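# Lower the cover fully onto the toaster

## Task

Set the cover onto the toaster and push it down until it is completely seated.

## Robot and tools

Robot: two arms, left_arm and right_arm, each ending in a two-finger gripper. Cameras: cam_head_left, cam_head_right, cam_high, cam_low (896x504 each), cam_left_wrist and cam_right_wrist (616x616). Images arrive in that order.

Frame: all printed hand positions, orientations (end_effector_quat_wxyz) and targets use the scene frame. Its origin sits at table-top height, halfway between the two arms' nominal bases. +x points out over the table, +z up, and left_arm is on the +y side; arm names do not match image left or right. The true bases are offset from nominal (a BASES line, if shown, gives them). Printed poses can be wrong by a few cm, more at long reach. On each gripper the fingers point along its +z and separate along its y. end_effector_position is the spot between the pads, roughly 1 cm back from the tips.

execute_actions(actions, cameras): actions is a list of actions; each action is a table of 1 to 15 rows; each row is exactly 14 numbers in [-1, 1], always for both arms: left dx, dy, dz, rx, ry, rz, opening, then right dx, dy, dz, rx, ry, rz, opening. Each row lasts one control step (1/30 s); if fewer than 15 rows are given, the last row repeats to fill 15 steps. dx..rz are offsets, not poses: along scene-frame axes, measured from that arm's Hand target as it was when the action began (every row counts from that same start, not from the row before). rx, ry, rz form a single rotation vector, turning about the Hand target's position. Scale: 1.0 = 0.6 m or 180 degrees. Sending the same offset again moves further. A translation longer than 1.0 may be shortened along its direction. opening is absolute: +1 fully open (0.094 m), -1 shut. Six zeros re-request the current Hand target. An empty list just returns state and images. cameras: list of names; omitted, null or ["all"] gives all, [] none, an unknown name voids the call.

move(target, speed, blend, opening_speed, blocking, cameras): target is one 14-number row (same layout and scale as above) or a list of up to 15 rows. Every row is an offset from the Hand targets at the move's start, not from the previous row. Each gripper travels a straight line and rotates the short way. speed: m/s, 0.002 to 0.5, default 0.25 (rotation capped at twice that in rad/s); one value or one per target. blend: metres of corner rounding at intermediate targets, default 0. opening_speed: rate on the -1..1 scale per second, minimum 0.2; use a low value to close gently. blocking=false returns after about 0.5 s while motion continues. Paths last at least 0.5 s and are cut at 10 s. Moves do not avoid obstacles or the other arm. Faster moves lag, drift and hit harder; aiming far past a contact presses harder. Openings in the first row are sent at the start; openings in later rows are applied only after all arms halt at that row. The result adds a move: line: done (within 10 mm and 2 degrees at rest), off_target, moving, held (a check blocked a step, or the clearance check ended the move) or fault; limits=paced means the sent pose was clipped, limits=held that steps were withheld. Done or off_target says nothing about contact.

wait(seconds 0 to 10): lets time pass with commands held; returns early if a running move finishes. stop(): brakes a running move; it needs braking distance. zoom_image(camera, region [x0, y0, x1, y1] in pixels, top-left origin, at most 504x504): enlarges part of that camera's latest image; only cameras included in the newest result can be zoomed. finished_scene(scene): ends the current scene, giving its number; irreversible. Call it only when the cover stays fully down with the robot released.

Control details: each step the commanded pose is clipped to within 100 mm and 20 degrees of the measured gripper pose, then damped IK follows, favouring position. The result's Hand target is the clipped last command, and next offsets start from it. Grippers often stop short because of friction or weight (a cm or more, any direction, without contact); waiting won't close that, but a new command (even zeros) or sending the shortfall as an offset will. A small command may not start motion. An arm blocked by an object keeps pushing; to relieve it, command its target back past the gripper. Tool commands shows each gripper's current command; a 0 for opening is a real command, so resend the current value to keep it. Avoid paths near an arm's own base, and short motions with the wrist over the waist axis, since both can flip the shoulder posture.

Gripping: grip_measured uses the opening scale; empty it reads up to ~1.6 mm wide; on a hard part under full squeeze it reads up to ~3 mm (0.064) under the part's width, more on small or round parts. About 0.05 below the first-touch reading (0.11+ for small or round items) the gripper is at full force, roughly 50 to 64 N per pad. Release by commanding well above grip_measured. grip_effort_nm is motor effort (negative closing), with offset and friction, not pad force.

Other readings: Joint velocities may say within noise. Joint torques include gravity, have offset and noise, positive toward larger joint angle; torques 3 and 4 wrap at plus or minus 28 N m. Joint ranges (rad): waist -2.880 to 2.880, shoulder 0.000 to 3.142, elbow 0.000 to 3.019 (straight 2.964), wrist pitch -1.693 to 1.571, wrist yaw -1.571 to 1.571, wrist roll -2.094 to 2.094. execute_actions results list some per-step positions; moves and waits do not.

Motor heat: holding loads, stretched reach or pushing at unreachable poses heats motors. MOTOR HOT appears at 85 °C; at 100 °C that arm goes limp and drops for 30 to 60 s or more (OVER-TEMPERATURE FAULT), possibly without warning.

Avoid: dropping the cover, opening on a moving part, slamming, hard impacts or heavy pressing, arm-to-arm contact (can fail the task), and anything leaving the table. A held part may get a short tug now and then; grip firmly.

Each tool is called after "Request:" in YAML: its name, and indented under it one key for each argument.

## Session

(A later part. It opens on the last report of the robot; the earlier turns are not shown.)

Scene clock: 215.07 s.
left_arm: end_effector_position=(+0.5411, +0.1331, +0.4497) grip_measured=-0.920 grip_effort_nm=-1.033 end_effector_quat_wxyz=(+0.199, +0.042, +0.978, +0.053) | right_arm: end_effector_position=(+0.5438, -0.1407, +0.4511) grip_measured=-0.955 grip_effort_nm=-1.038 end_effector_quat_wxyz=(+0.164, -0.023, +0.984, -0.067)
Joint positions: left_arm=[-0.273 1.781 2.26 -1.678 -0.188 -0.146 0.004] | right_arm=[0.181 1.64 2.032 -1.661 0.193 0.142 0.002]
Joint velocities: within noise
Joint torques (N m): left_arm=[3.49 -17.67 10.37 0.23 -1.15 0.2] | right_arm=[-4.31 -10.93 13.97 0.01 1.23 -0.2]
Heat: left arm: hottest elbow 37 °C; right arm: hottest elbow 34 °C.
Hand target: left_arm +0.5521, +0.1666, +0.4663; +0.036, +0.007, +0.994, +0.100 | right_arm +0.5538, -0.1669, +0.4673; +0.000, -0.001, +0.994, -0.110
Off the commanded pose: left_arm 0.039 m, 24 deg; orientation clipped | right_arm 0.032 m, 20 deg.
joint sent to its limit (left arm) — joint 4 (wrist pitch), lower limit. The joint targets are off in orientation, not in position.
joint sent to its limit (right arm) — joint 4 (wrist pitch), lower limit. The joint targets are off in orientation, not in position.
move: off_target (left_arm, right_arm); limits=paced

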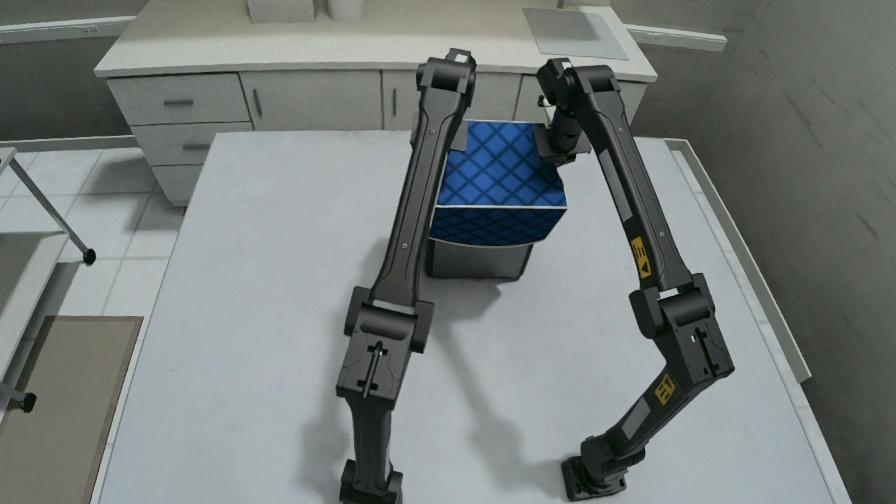

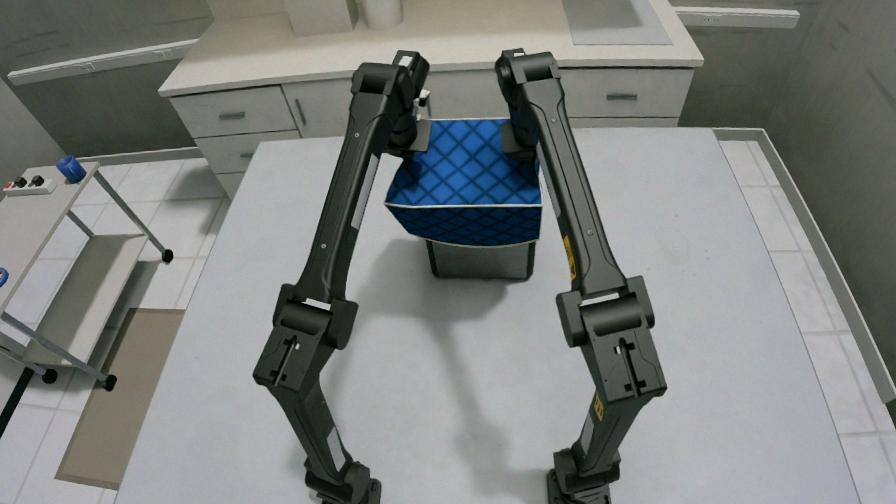

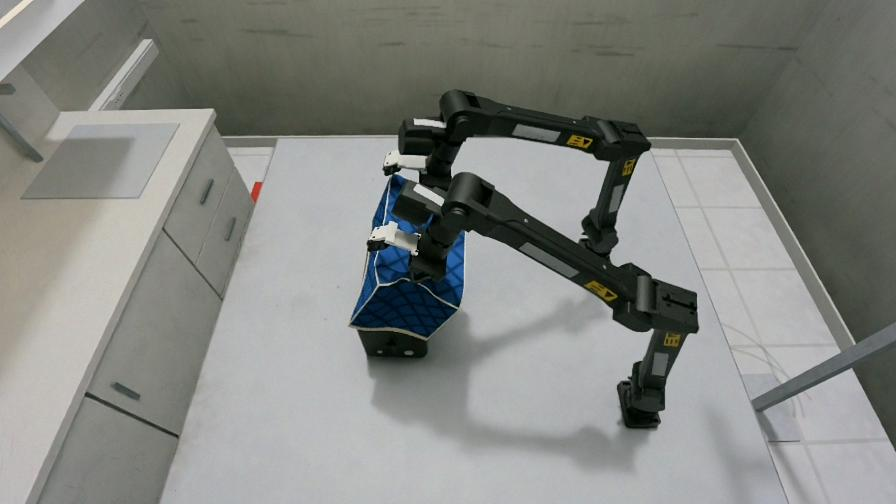

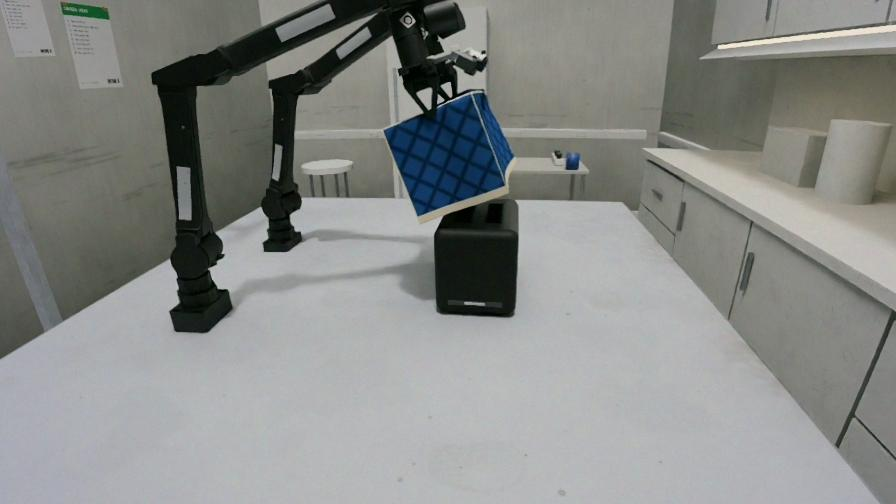

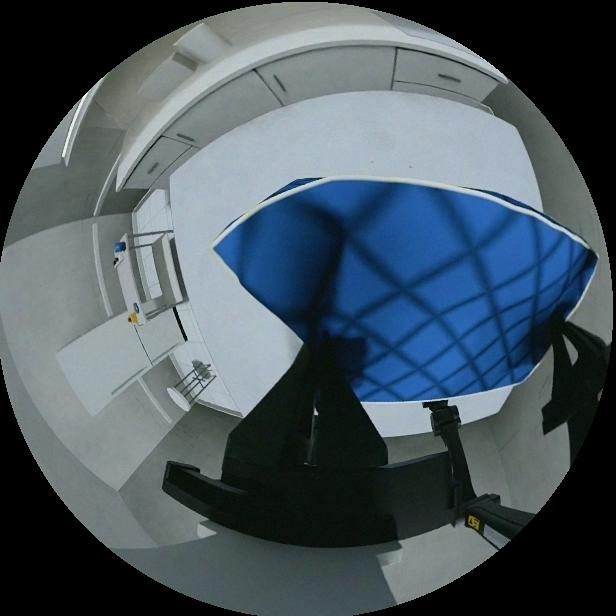

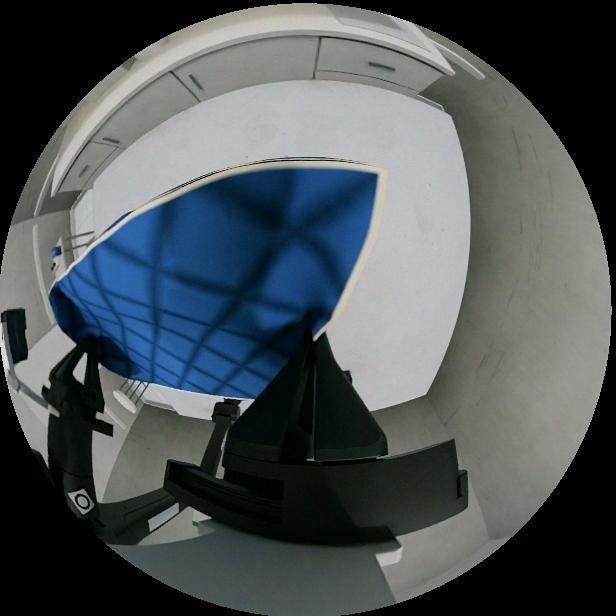

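Request:
move:
  target: [0.067,0,-0.075,0.006,0.022,0.007,-1,0.067,0,-0.075,0,0,0,-1]
  speed: 0.08

Scene clock: 225.73 s.
left_arm: end_effector_position=(+0.5788, +0.1322, +0.4074) grip_measured=-0.920 grip_effort_nm=-1.028 end_effector_quat_wxyz=(+0.173, +0.039, +0.982, +0.064) | right_arm: end_effector_position=(+0.5814, -0.1408, +0.4091) grip_measured=-0.955 grip_effort_nm=-1.038 end_effector_quat_wxyz=(+0.131, -0.020, +0.988, -0.076)
Joint positions: left_arm=[-0.261 1.899 2.323 -1.679 -0.198 -0.145 0.004] | right_arm=[0.168 1.76 2.085 -1.661 0.196 0.14 0.002]
Joint velocities: within noise
Joint torques (N m): left_arm=[3.9 -19.19 10.52 0.14 -1.02 0.17] | right_arm=[-4.25 -12.1 14.19 -0.02 1.09 -0.21]
Heat: left arm: hottest elbow 37 °C; right arm: hottest elbow 35 °C.
Hand target: left_arm +0.5922, +0.1667, +0.4214; +0.008, +0.002, +0.994, +0.107 | right_arm +0.5941, -0.1669, +0.4223; +0.000, -0.001, +0.994, -0.110
Off the commanded pose: left_arm 0.040 m, 21 deg; orientation clipped | right_arm 0.032 m, 16 deg.
joint sent to its limit (left arm) — joint 4 (wrist pitch), lower limit. The joint targets are off in orientation, not in position.
joint sent to its limit (right arm) — joint 4 (wrist pitch), lower limit. The joint targets are off in orientation, not in position.
move: off_target (left_arm, right_arm); limits=paced

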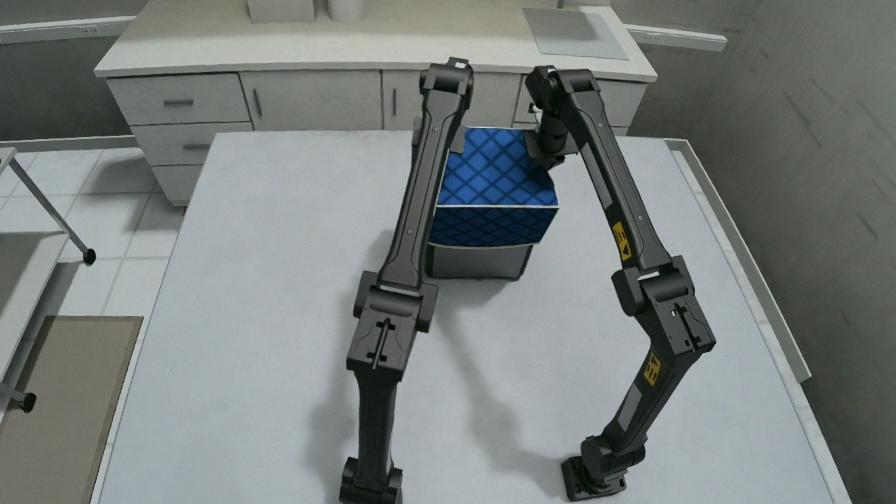

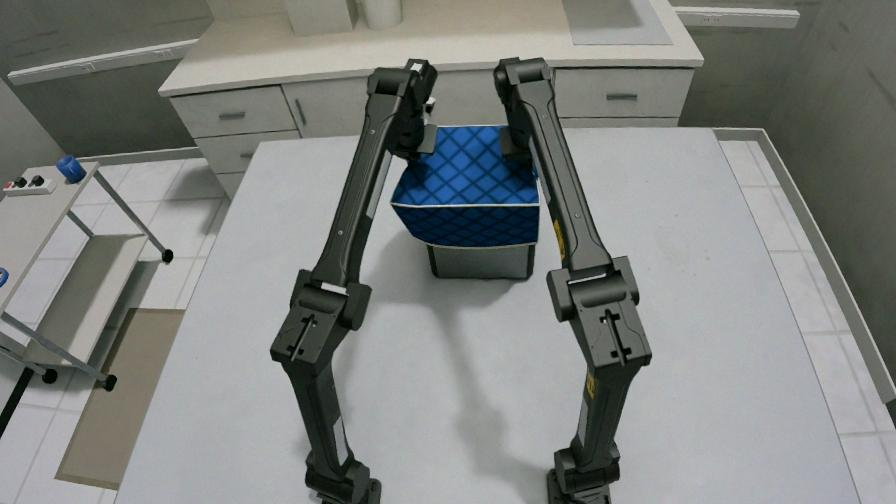

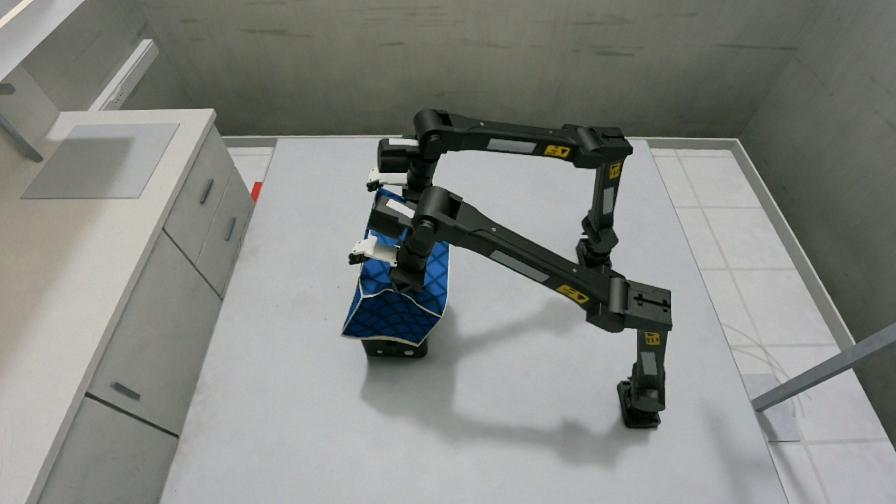

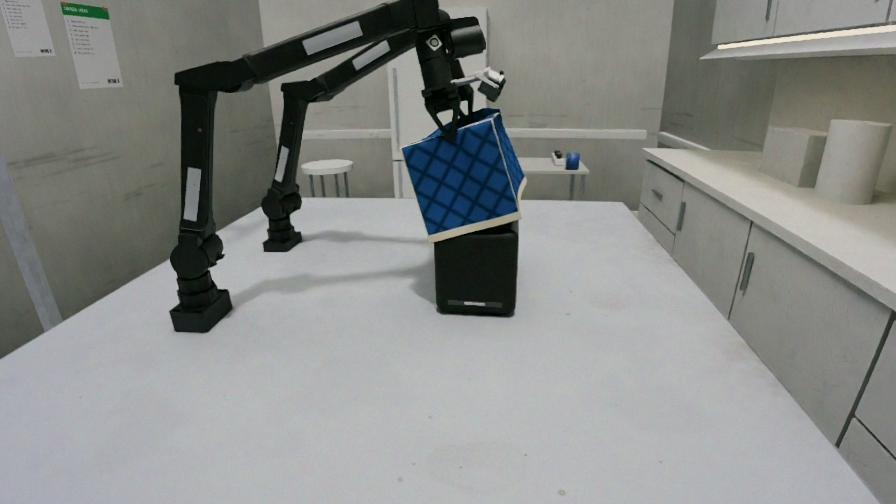

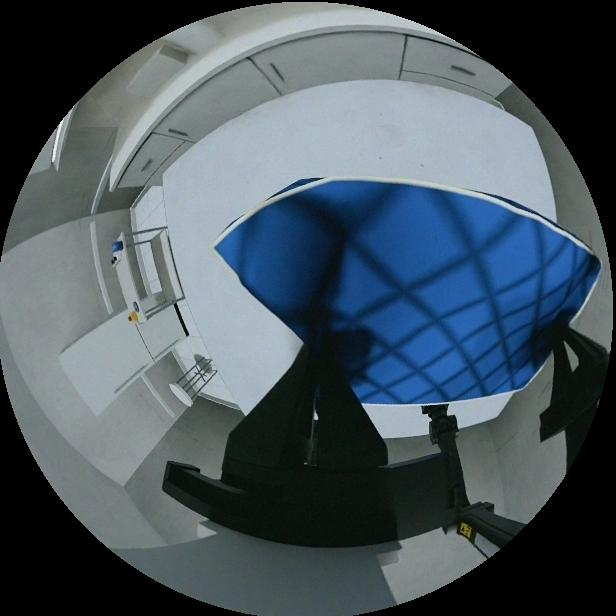

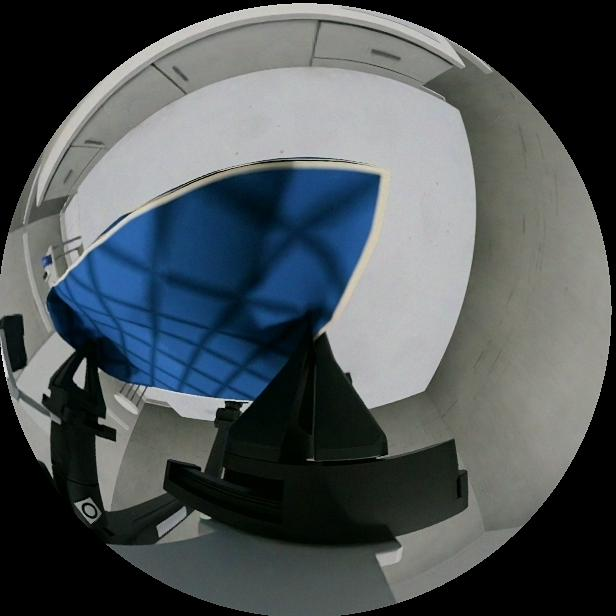

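Request:
move:
  target: [0.035,0,-0.07,0,0,0,-1,0.035,0,-0.07,0,0,0,-1]
  speed: 0.07

Scene clock: 233.33 s.
left_arm: end_effector_position=(+0.5985, +0.1319, +0.3666) grip_measured=-0.920 grip_effort_nm=-1.028 end_effector_quat_wxyz=(+0.143, +0.039, +0.986, +0.071) | right_arm: end_effector_position=(+0.6011, -0.1407, +0.3693) grip_measured=-0.955 grip_effort_nm=-1.028 end_effector_quat_wxyz=(+0.099, -0.020, +0.992, -0.082)
Joint positions: left_arm=[-0.254 1.974 2.338 -1.68 -0.198 -0.145 0.004] | right_arm=[0.161 1.84 2.098 -1.662 0.197 0.14 0.002]
Joint velocities: within noise
Joint torques (N m): left_arm=[3.31 -20.66 10.71 0.16 -0.94 0.12] | right_arm=[-4.19 -13.22 14.23 -0.17 1.06 -0.12]
Heat: left arm: hottest elbow 39 °C; right arm: hottest elbow 35 °C.
Hand target: left_arm +0.6132, +0.1667, +0.3793; +0.008, +0.002, +0.994, +0.107 | right_arm +0.6150, -0.1669, +0.3802; +0.000, -0.001, +0.994, -0.110
Off the commanded pose: left_arm 0.040 m, 17 deg | right_arm 0.032 m, 12 deg.
joint sent to its limit (left arm) — joint 4 (wrist pitch), lower limit. The joint targets are off in orientation, not in position.
joint sent to its limit (right arm) — joint 4 (wrist pitch), lower limit. The joint targets are off in orientation, not in position.
move: off_target (left_arm, right_arm)

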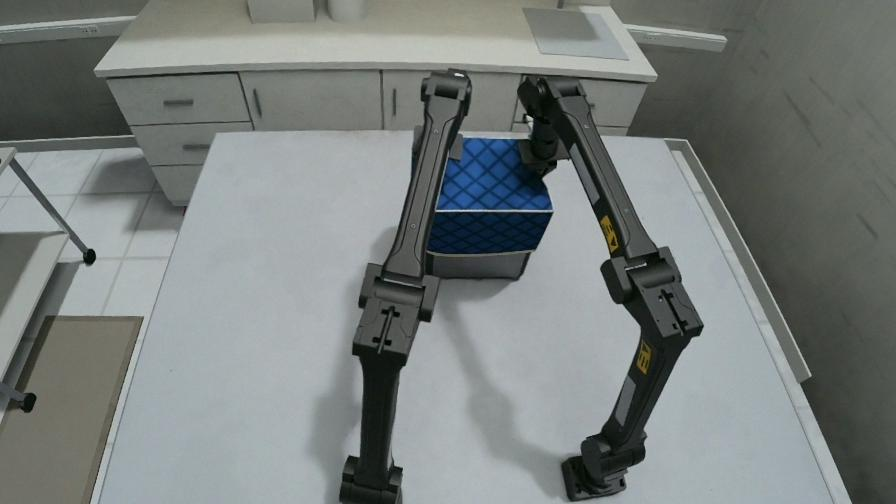

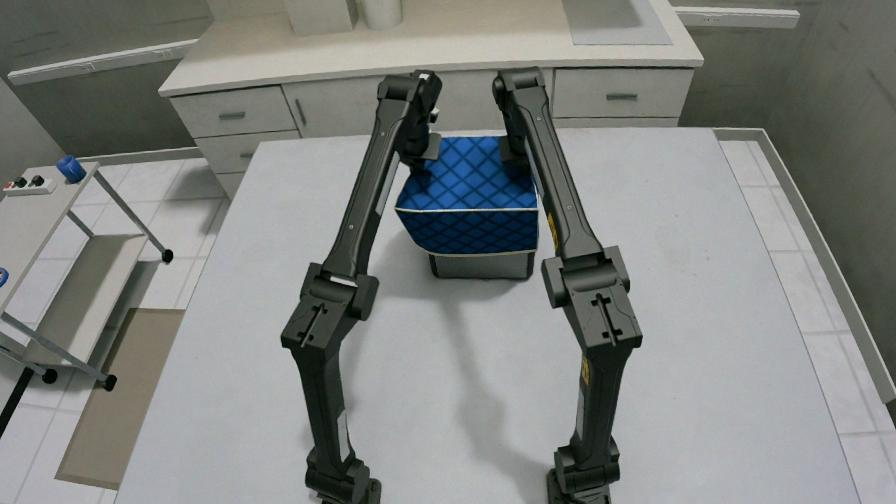

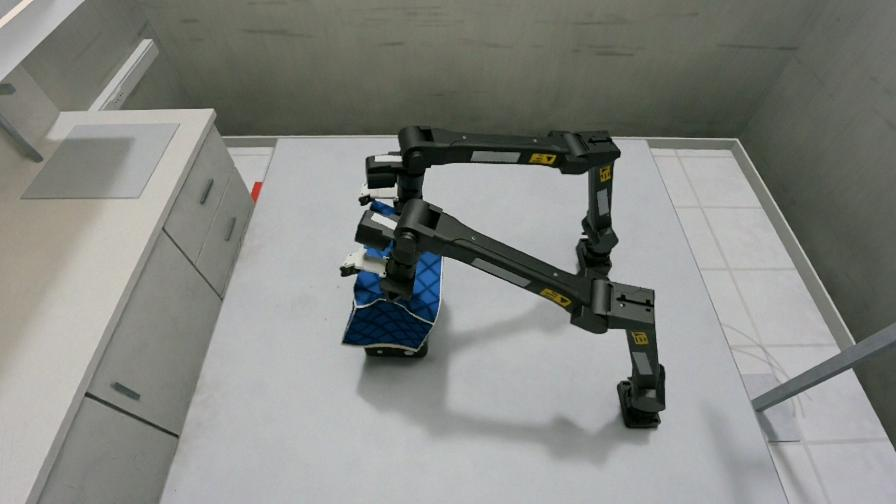

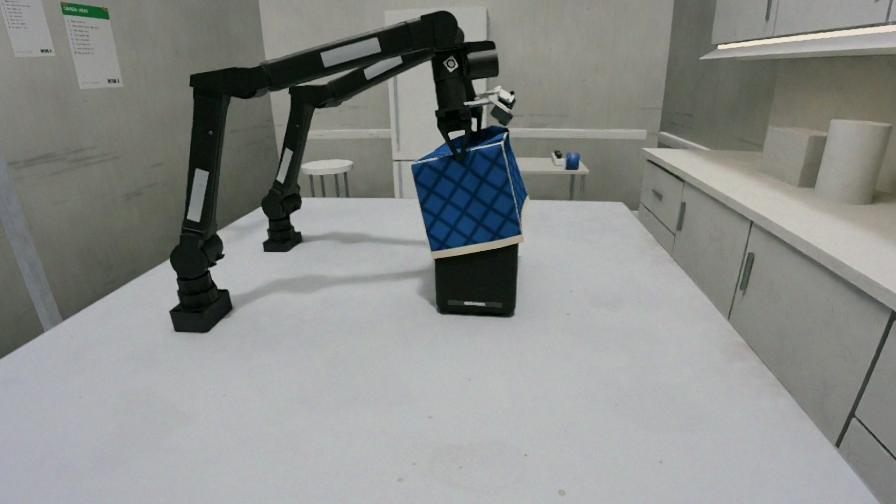

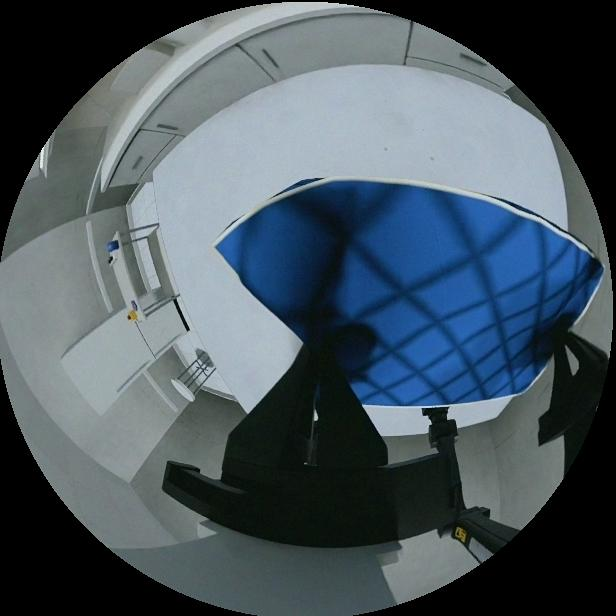

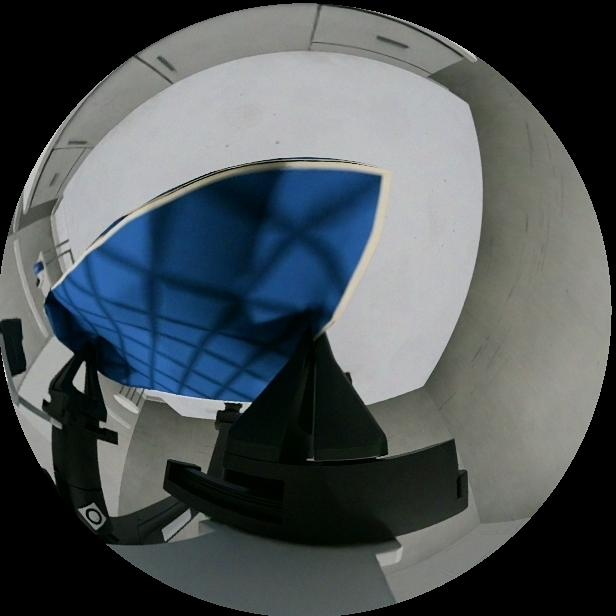

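Request:
move:
  target:
    - [0.01,0,-0.1,0,0,0,-1,0.01,0,-0.1,0,0,0,-1]
    - [0.014,0,-0.17,0,0,0,-1,0.014,0,-0.17,0,0,0,-1]
  speed: 0.07
  blend: 0.02

Scene clock: 240.00 s.
left_arm: end_effector_position=(+0.6137, +0.1325, +0.2832) grip_measured=-0.920 grip_effort_nm=-1.023 end_effector_quat_wxyz=(+0.074, +0.034, +0.993, +0.086) | right_arm: end_effector_position=(+0.6219, -0.1395, +0.2966) grip_measured=-0.955 grip_effort_nm=-1.028 end_effector_quat_wxyz=(+0.037, -0.021, +0.995, -0.094)
Joint positions: left_arm=[-0.247 2.082 2.301 -1.68 -0.198 -0.163 0.004] | right_arm=[0.157 1.964 2.099 -1.663 0.198 0.147 0.002]
Joint velocities: within noise
Joint torques (N m): left_arm=[3.25 -22.42 7.76 -0.27 -0.79 -0.03] | right_arm=[-4.01 -14.51 8.18 -0.31 0.94 0.19]
Heat: left arm: hottest elbow 38 °C; right arm: hottest elbow 36 °C.
Hand target: left_arm +0.6217, +0.1668, +0.2773; +0.008, +0.002, +0.994, +0.107 | right_arm +0.6234, -0.1668, +0.2784; +0.000, -0.001, +0.994, -0.110
Off the commanded pose: left_arm 0.036 m, 9 deg | right_arm 0.033 m, 5 deg.
joint sent to its limit (left arm) — joint 4 (wrist pitch), lower limit. The joint targets are off in orientation, not in position.
joint sent to its limit (right arm) — joint 4 (wrist pitch), lower limit. The joint targets still meet the commanded pose.
move: off_target (left_arm, right_arm)

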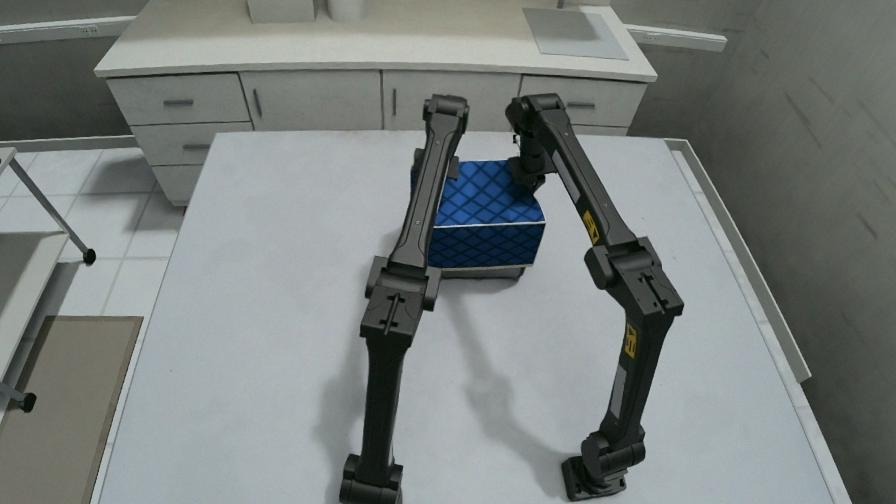

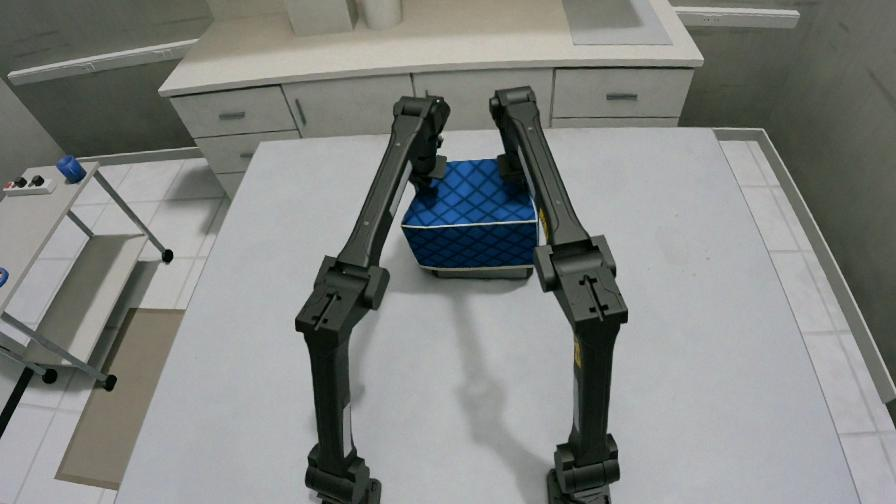

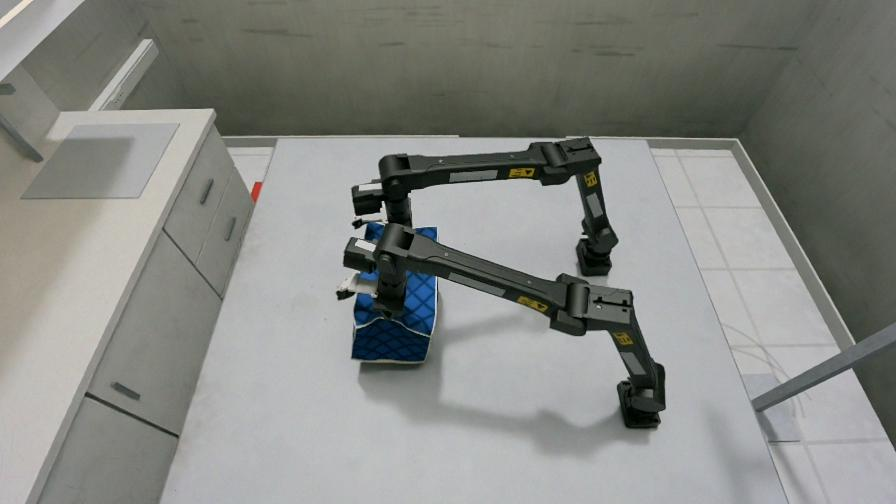

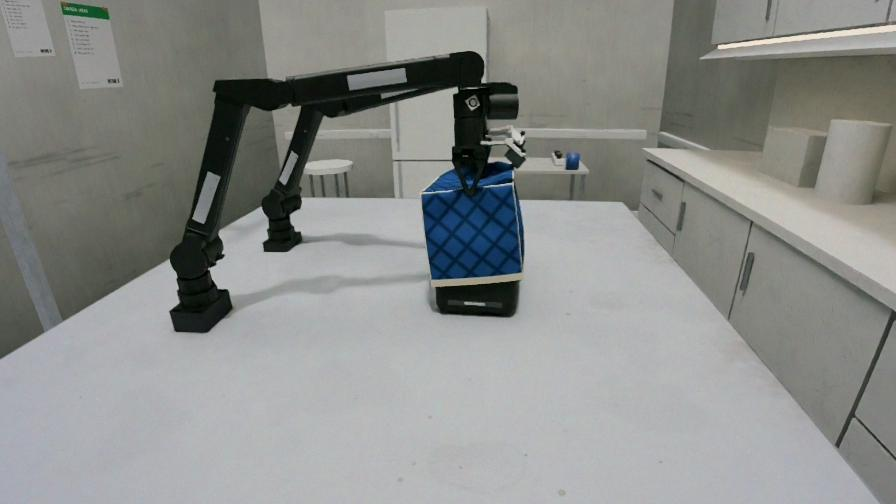

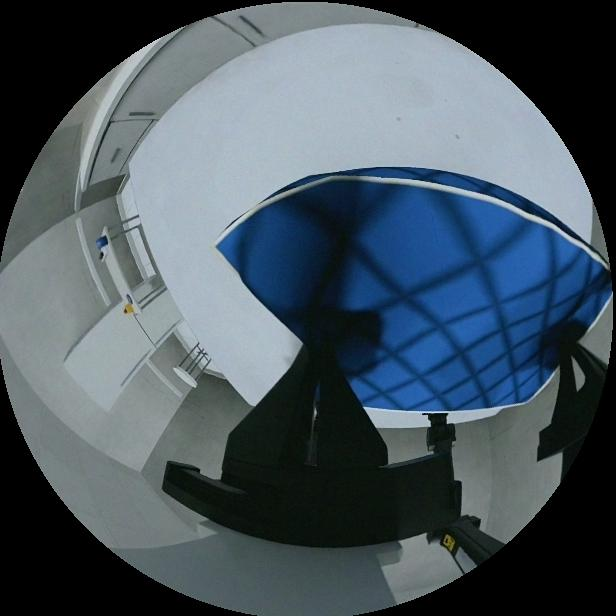

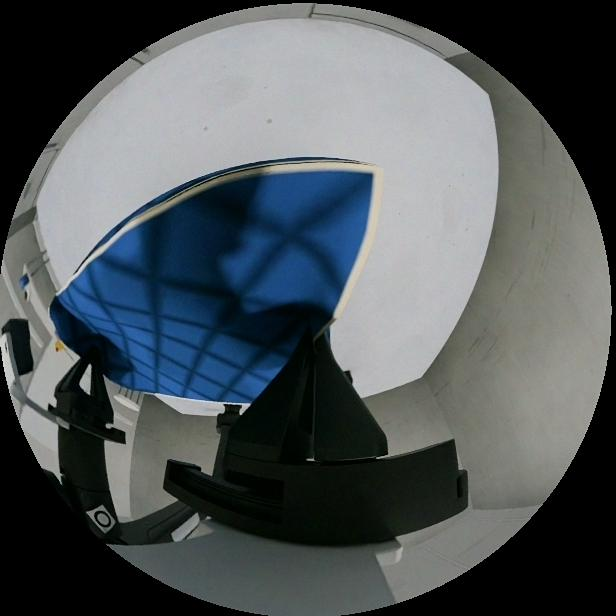

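Request:
move:
  target: [0,0,-0.065,0,0,0,-1,0,0,-0.085,0,0,0,-1]
  speed: 0.07
  cameras: ["cam_low","cam_head_left","cam_head_right"]

Scene clock: 244.63 s.
left_arm: end_effector_position=(+0.6142, +0.1317, +0.2503) grip_measured=-0.920 grip_effort_nm=-1.023 end_effector_quat_wxyz=(+0.045, +0.031, +0.994, +0.090) | right_arm: end_effector_position=(+0.6214, -0.1398, +0.2567) grip_measured=-0.956 grip_effort_nm=-1.028 end_effector_quat_wxyz=(+0.029, -0.020, +0.995, -0.095)
Joint positions: left_arm=[-0.247 2.119 2.279 -1.68 -0.194 -0.175 0.004] | right_arm=[0.157 1.965 1.996 -1.576 0.198 0.15 0.002]
Joint velocities: within noise
Joint torques (N m): left_arm=[3.49 -22.07 7.28 -0.21 -0.88 -0.06] | right_arm=[-3.9 -13.57 7.49 0.09 0.91 0.22]
Heat: left arm: hottest elbow 38 °C; right arm: hottest elbow 35 °C.
Hand target: left_arm +0.6217, +0.1667, +0.2385; +0.008, +0.002, +0.994, +0.107 | right_arm +0.6234, -0.1667, +0.2274; +0.000, -0.001, +0.994, -0.110
Off the commanded pose: left_arm 0.038 m, 6 deg | right_arm 0.040 m, 4 deg.
joint sent to its limit (left arm) — joint 4 (wrist pitch), lower limit. The joint targets are off in orientation, not in position.
move: off_target (left_arm, right_arm)
Images, in order (width x height): cam_head_left 896x504, cam_head_right 896x504, cam_low 896x504.

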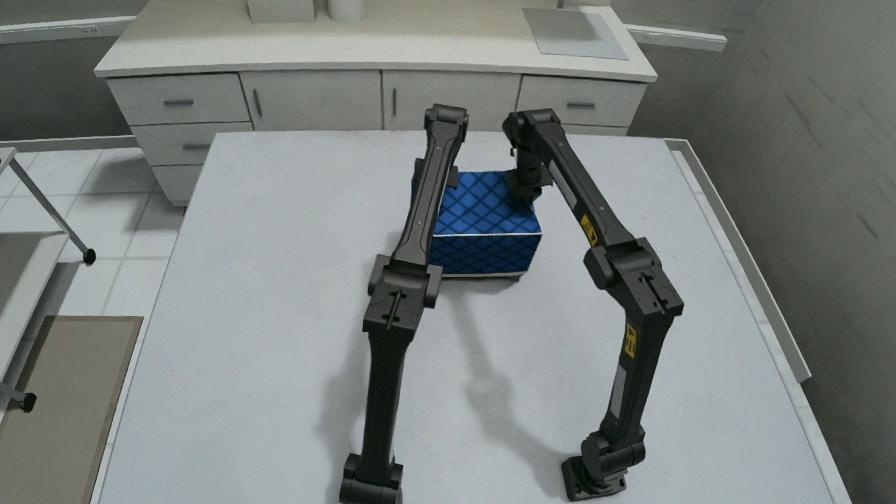

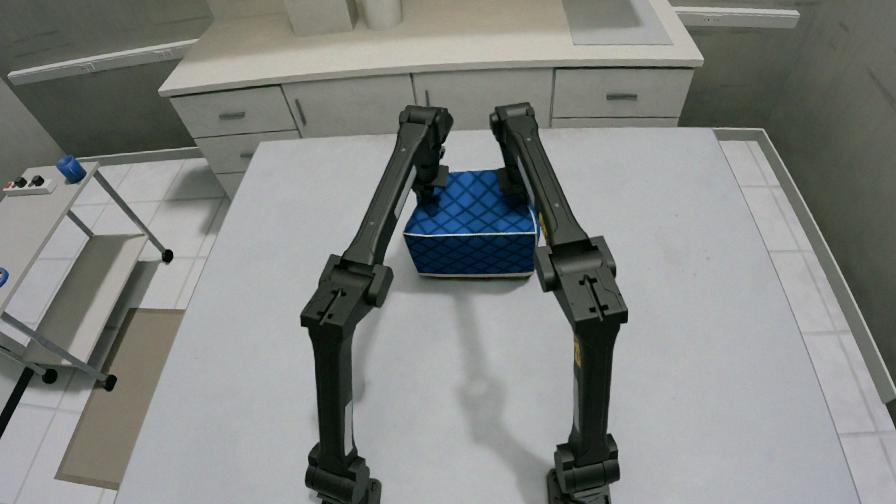

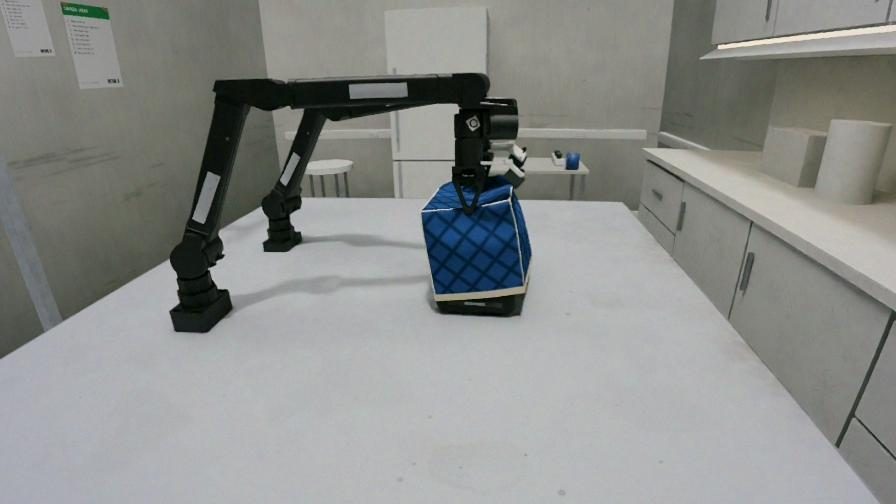

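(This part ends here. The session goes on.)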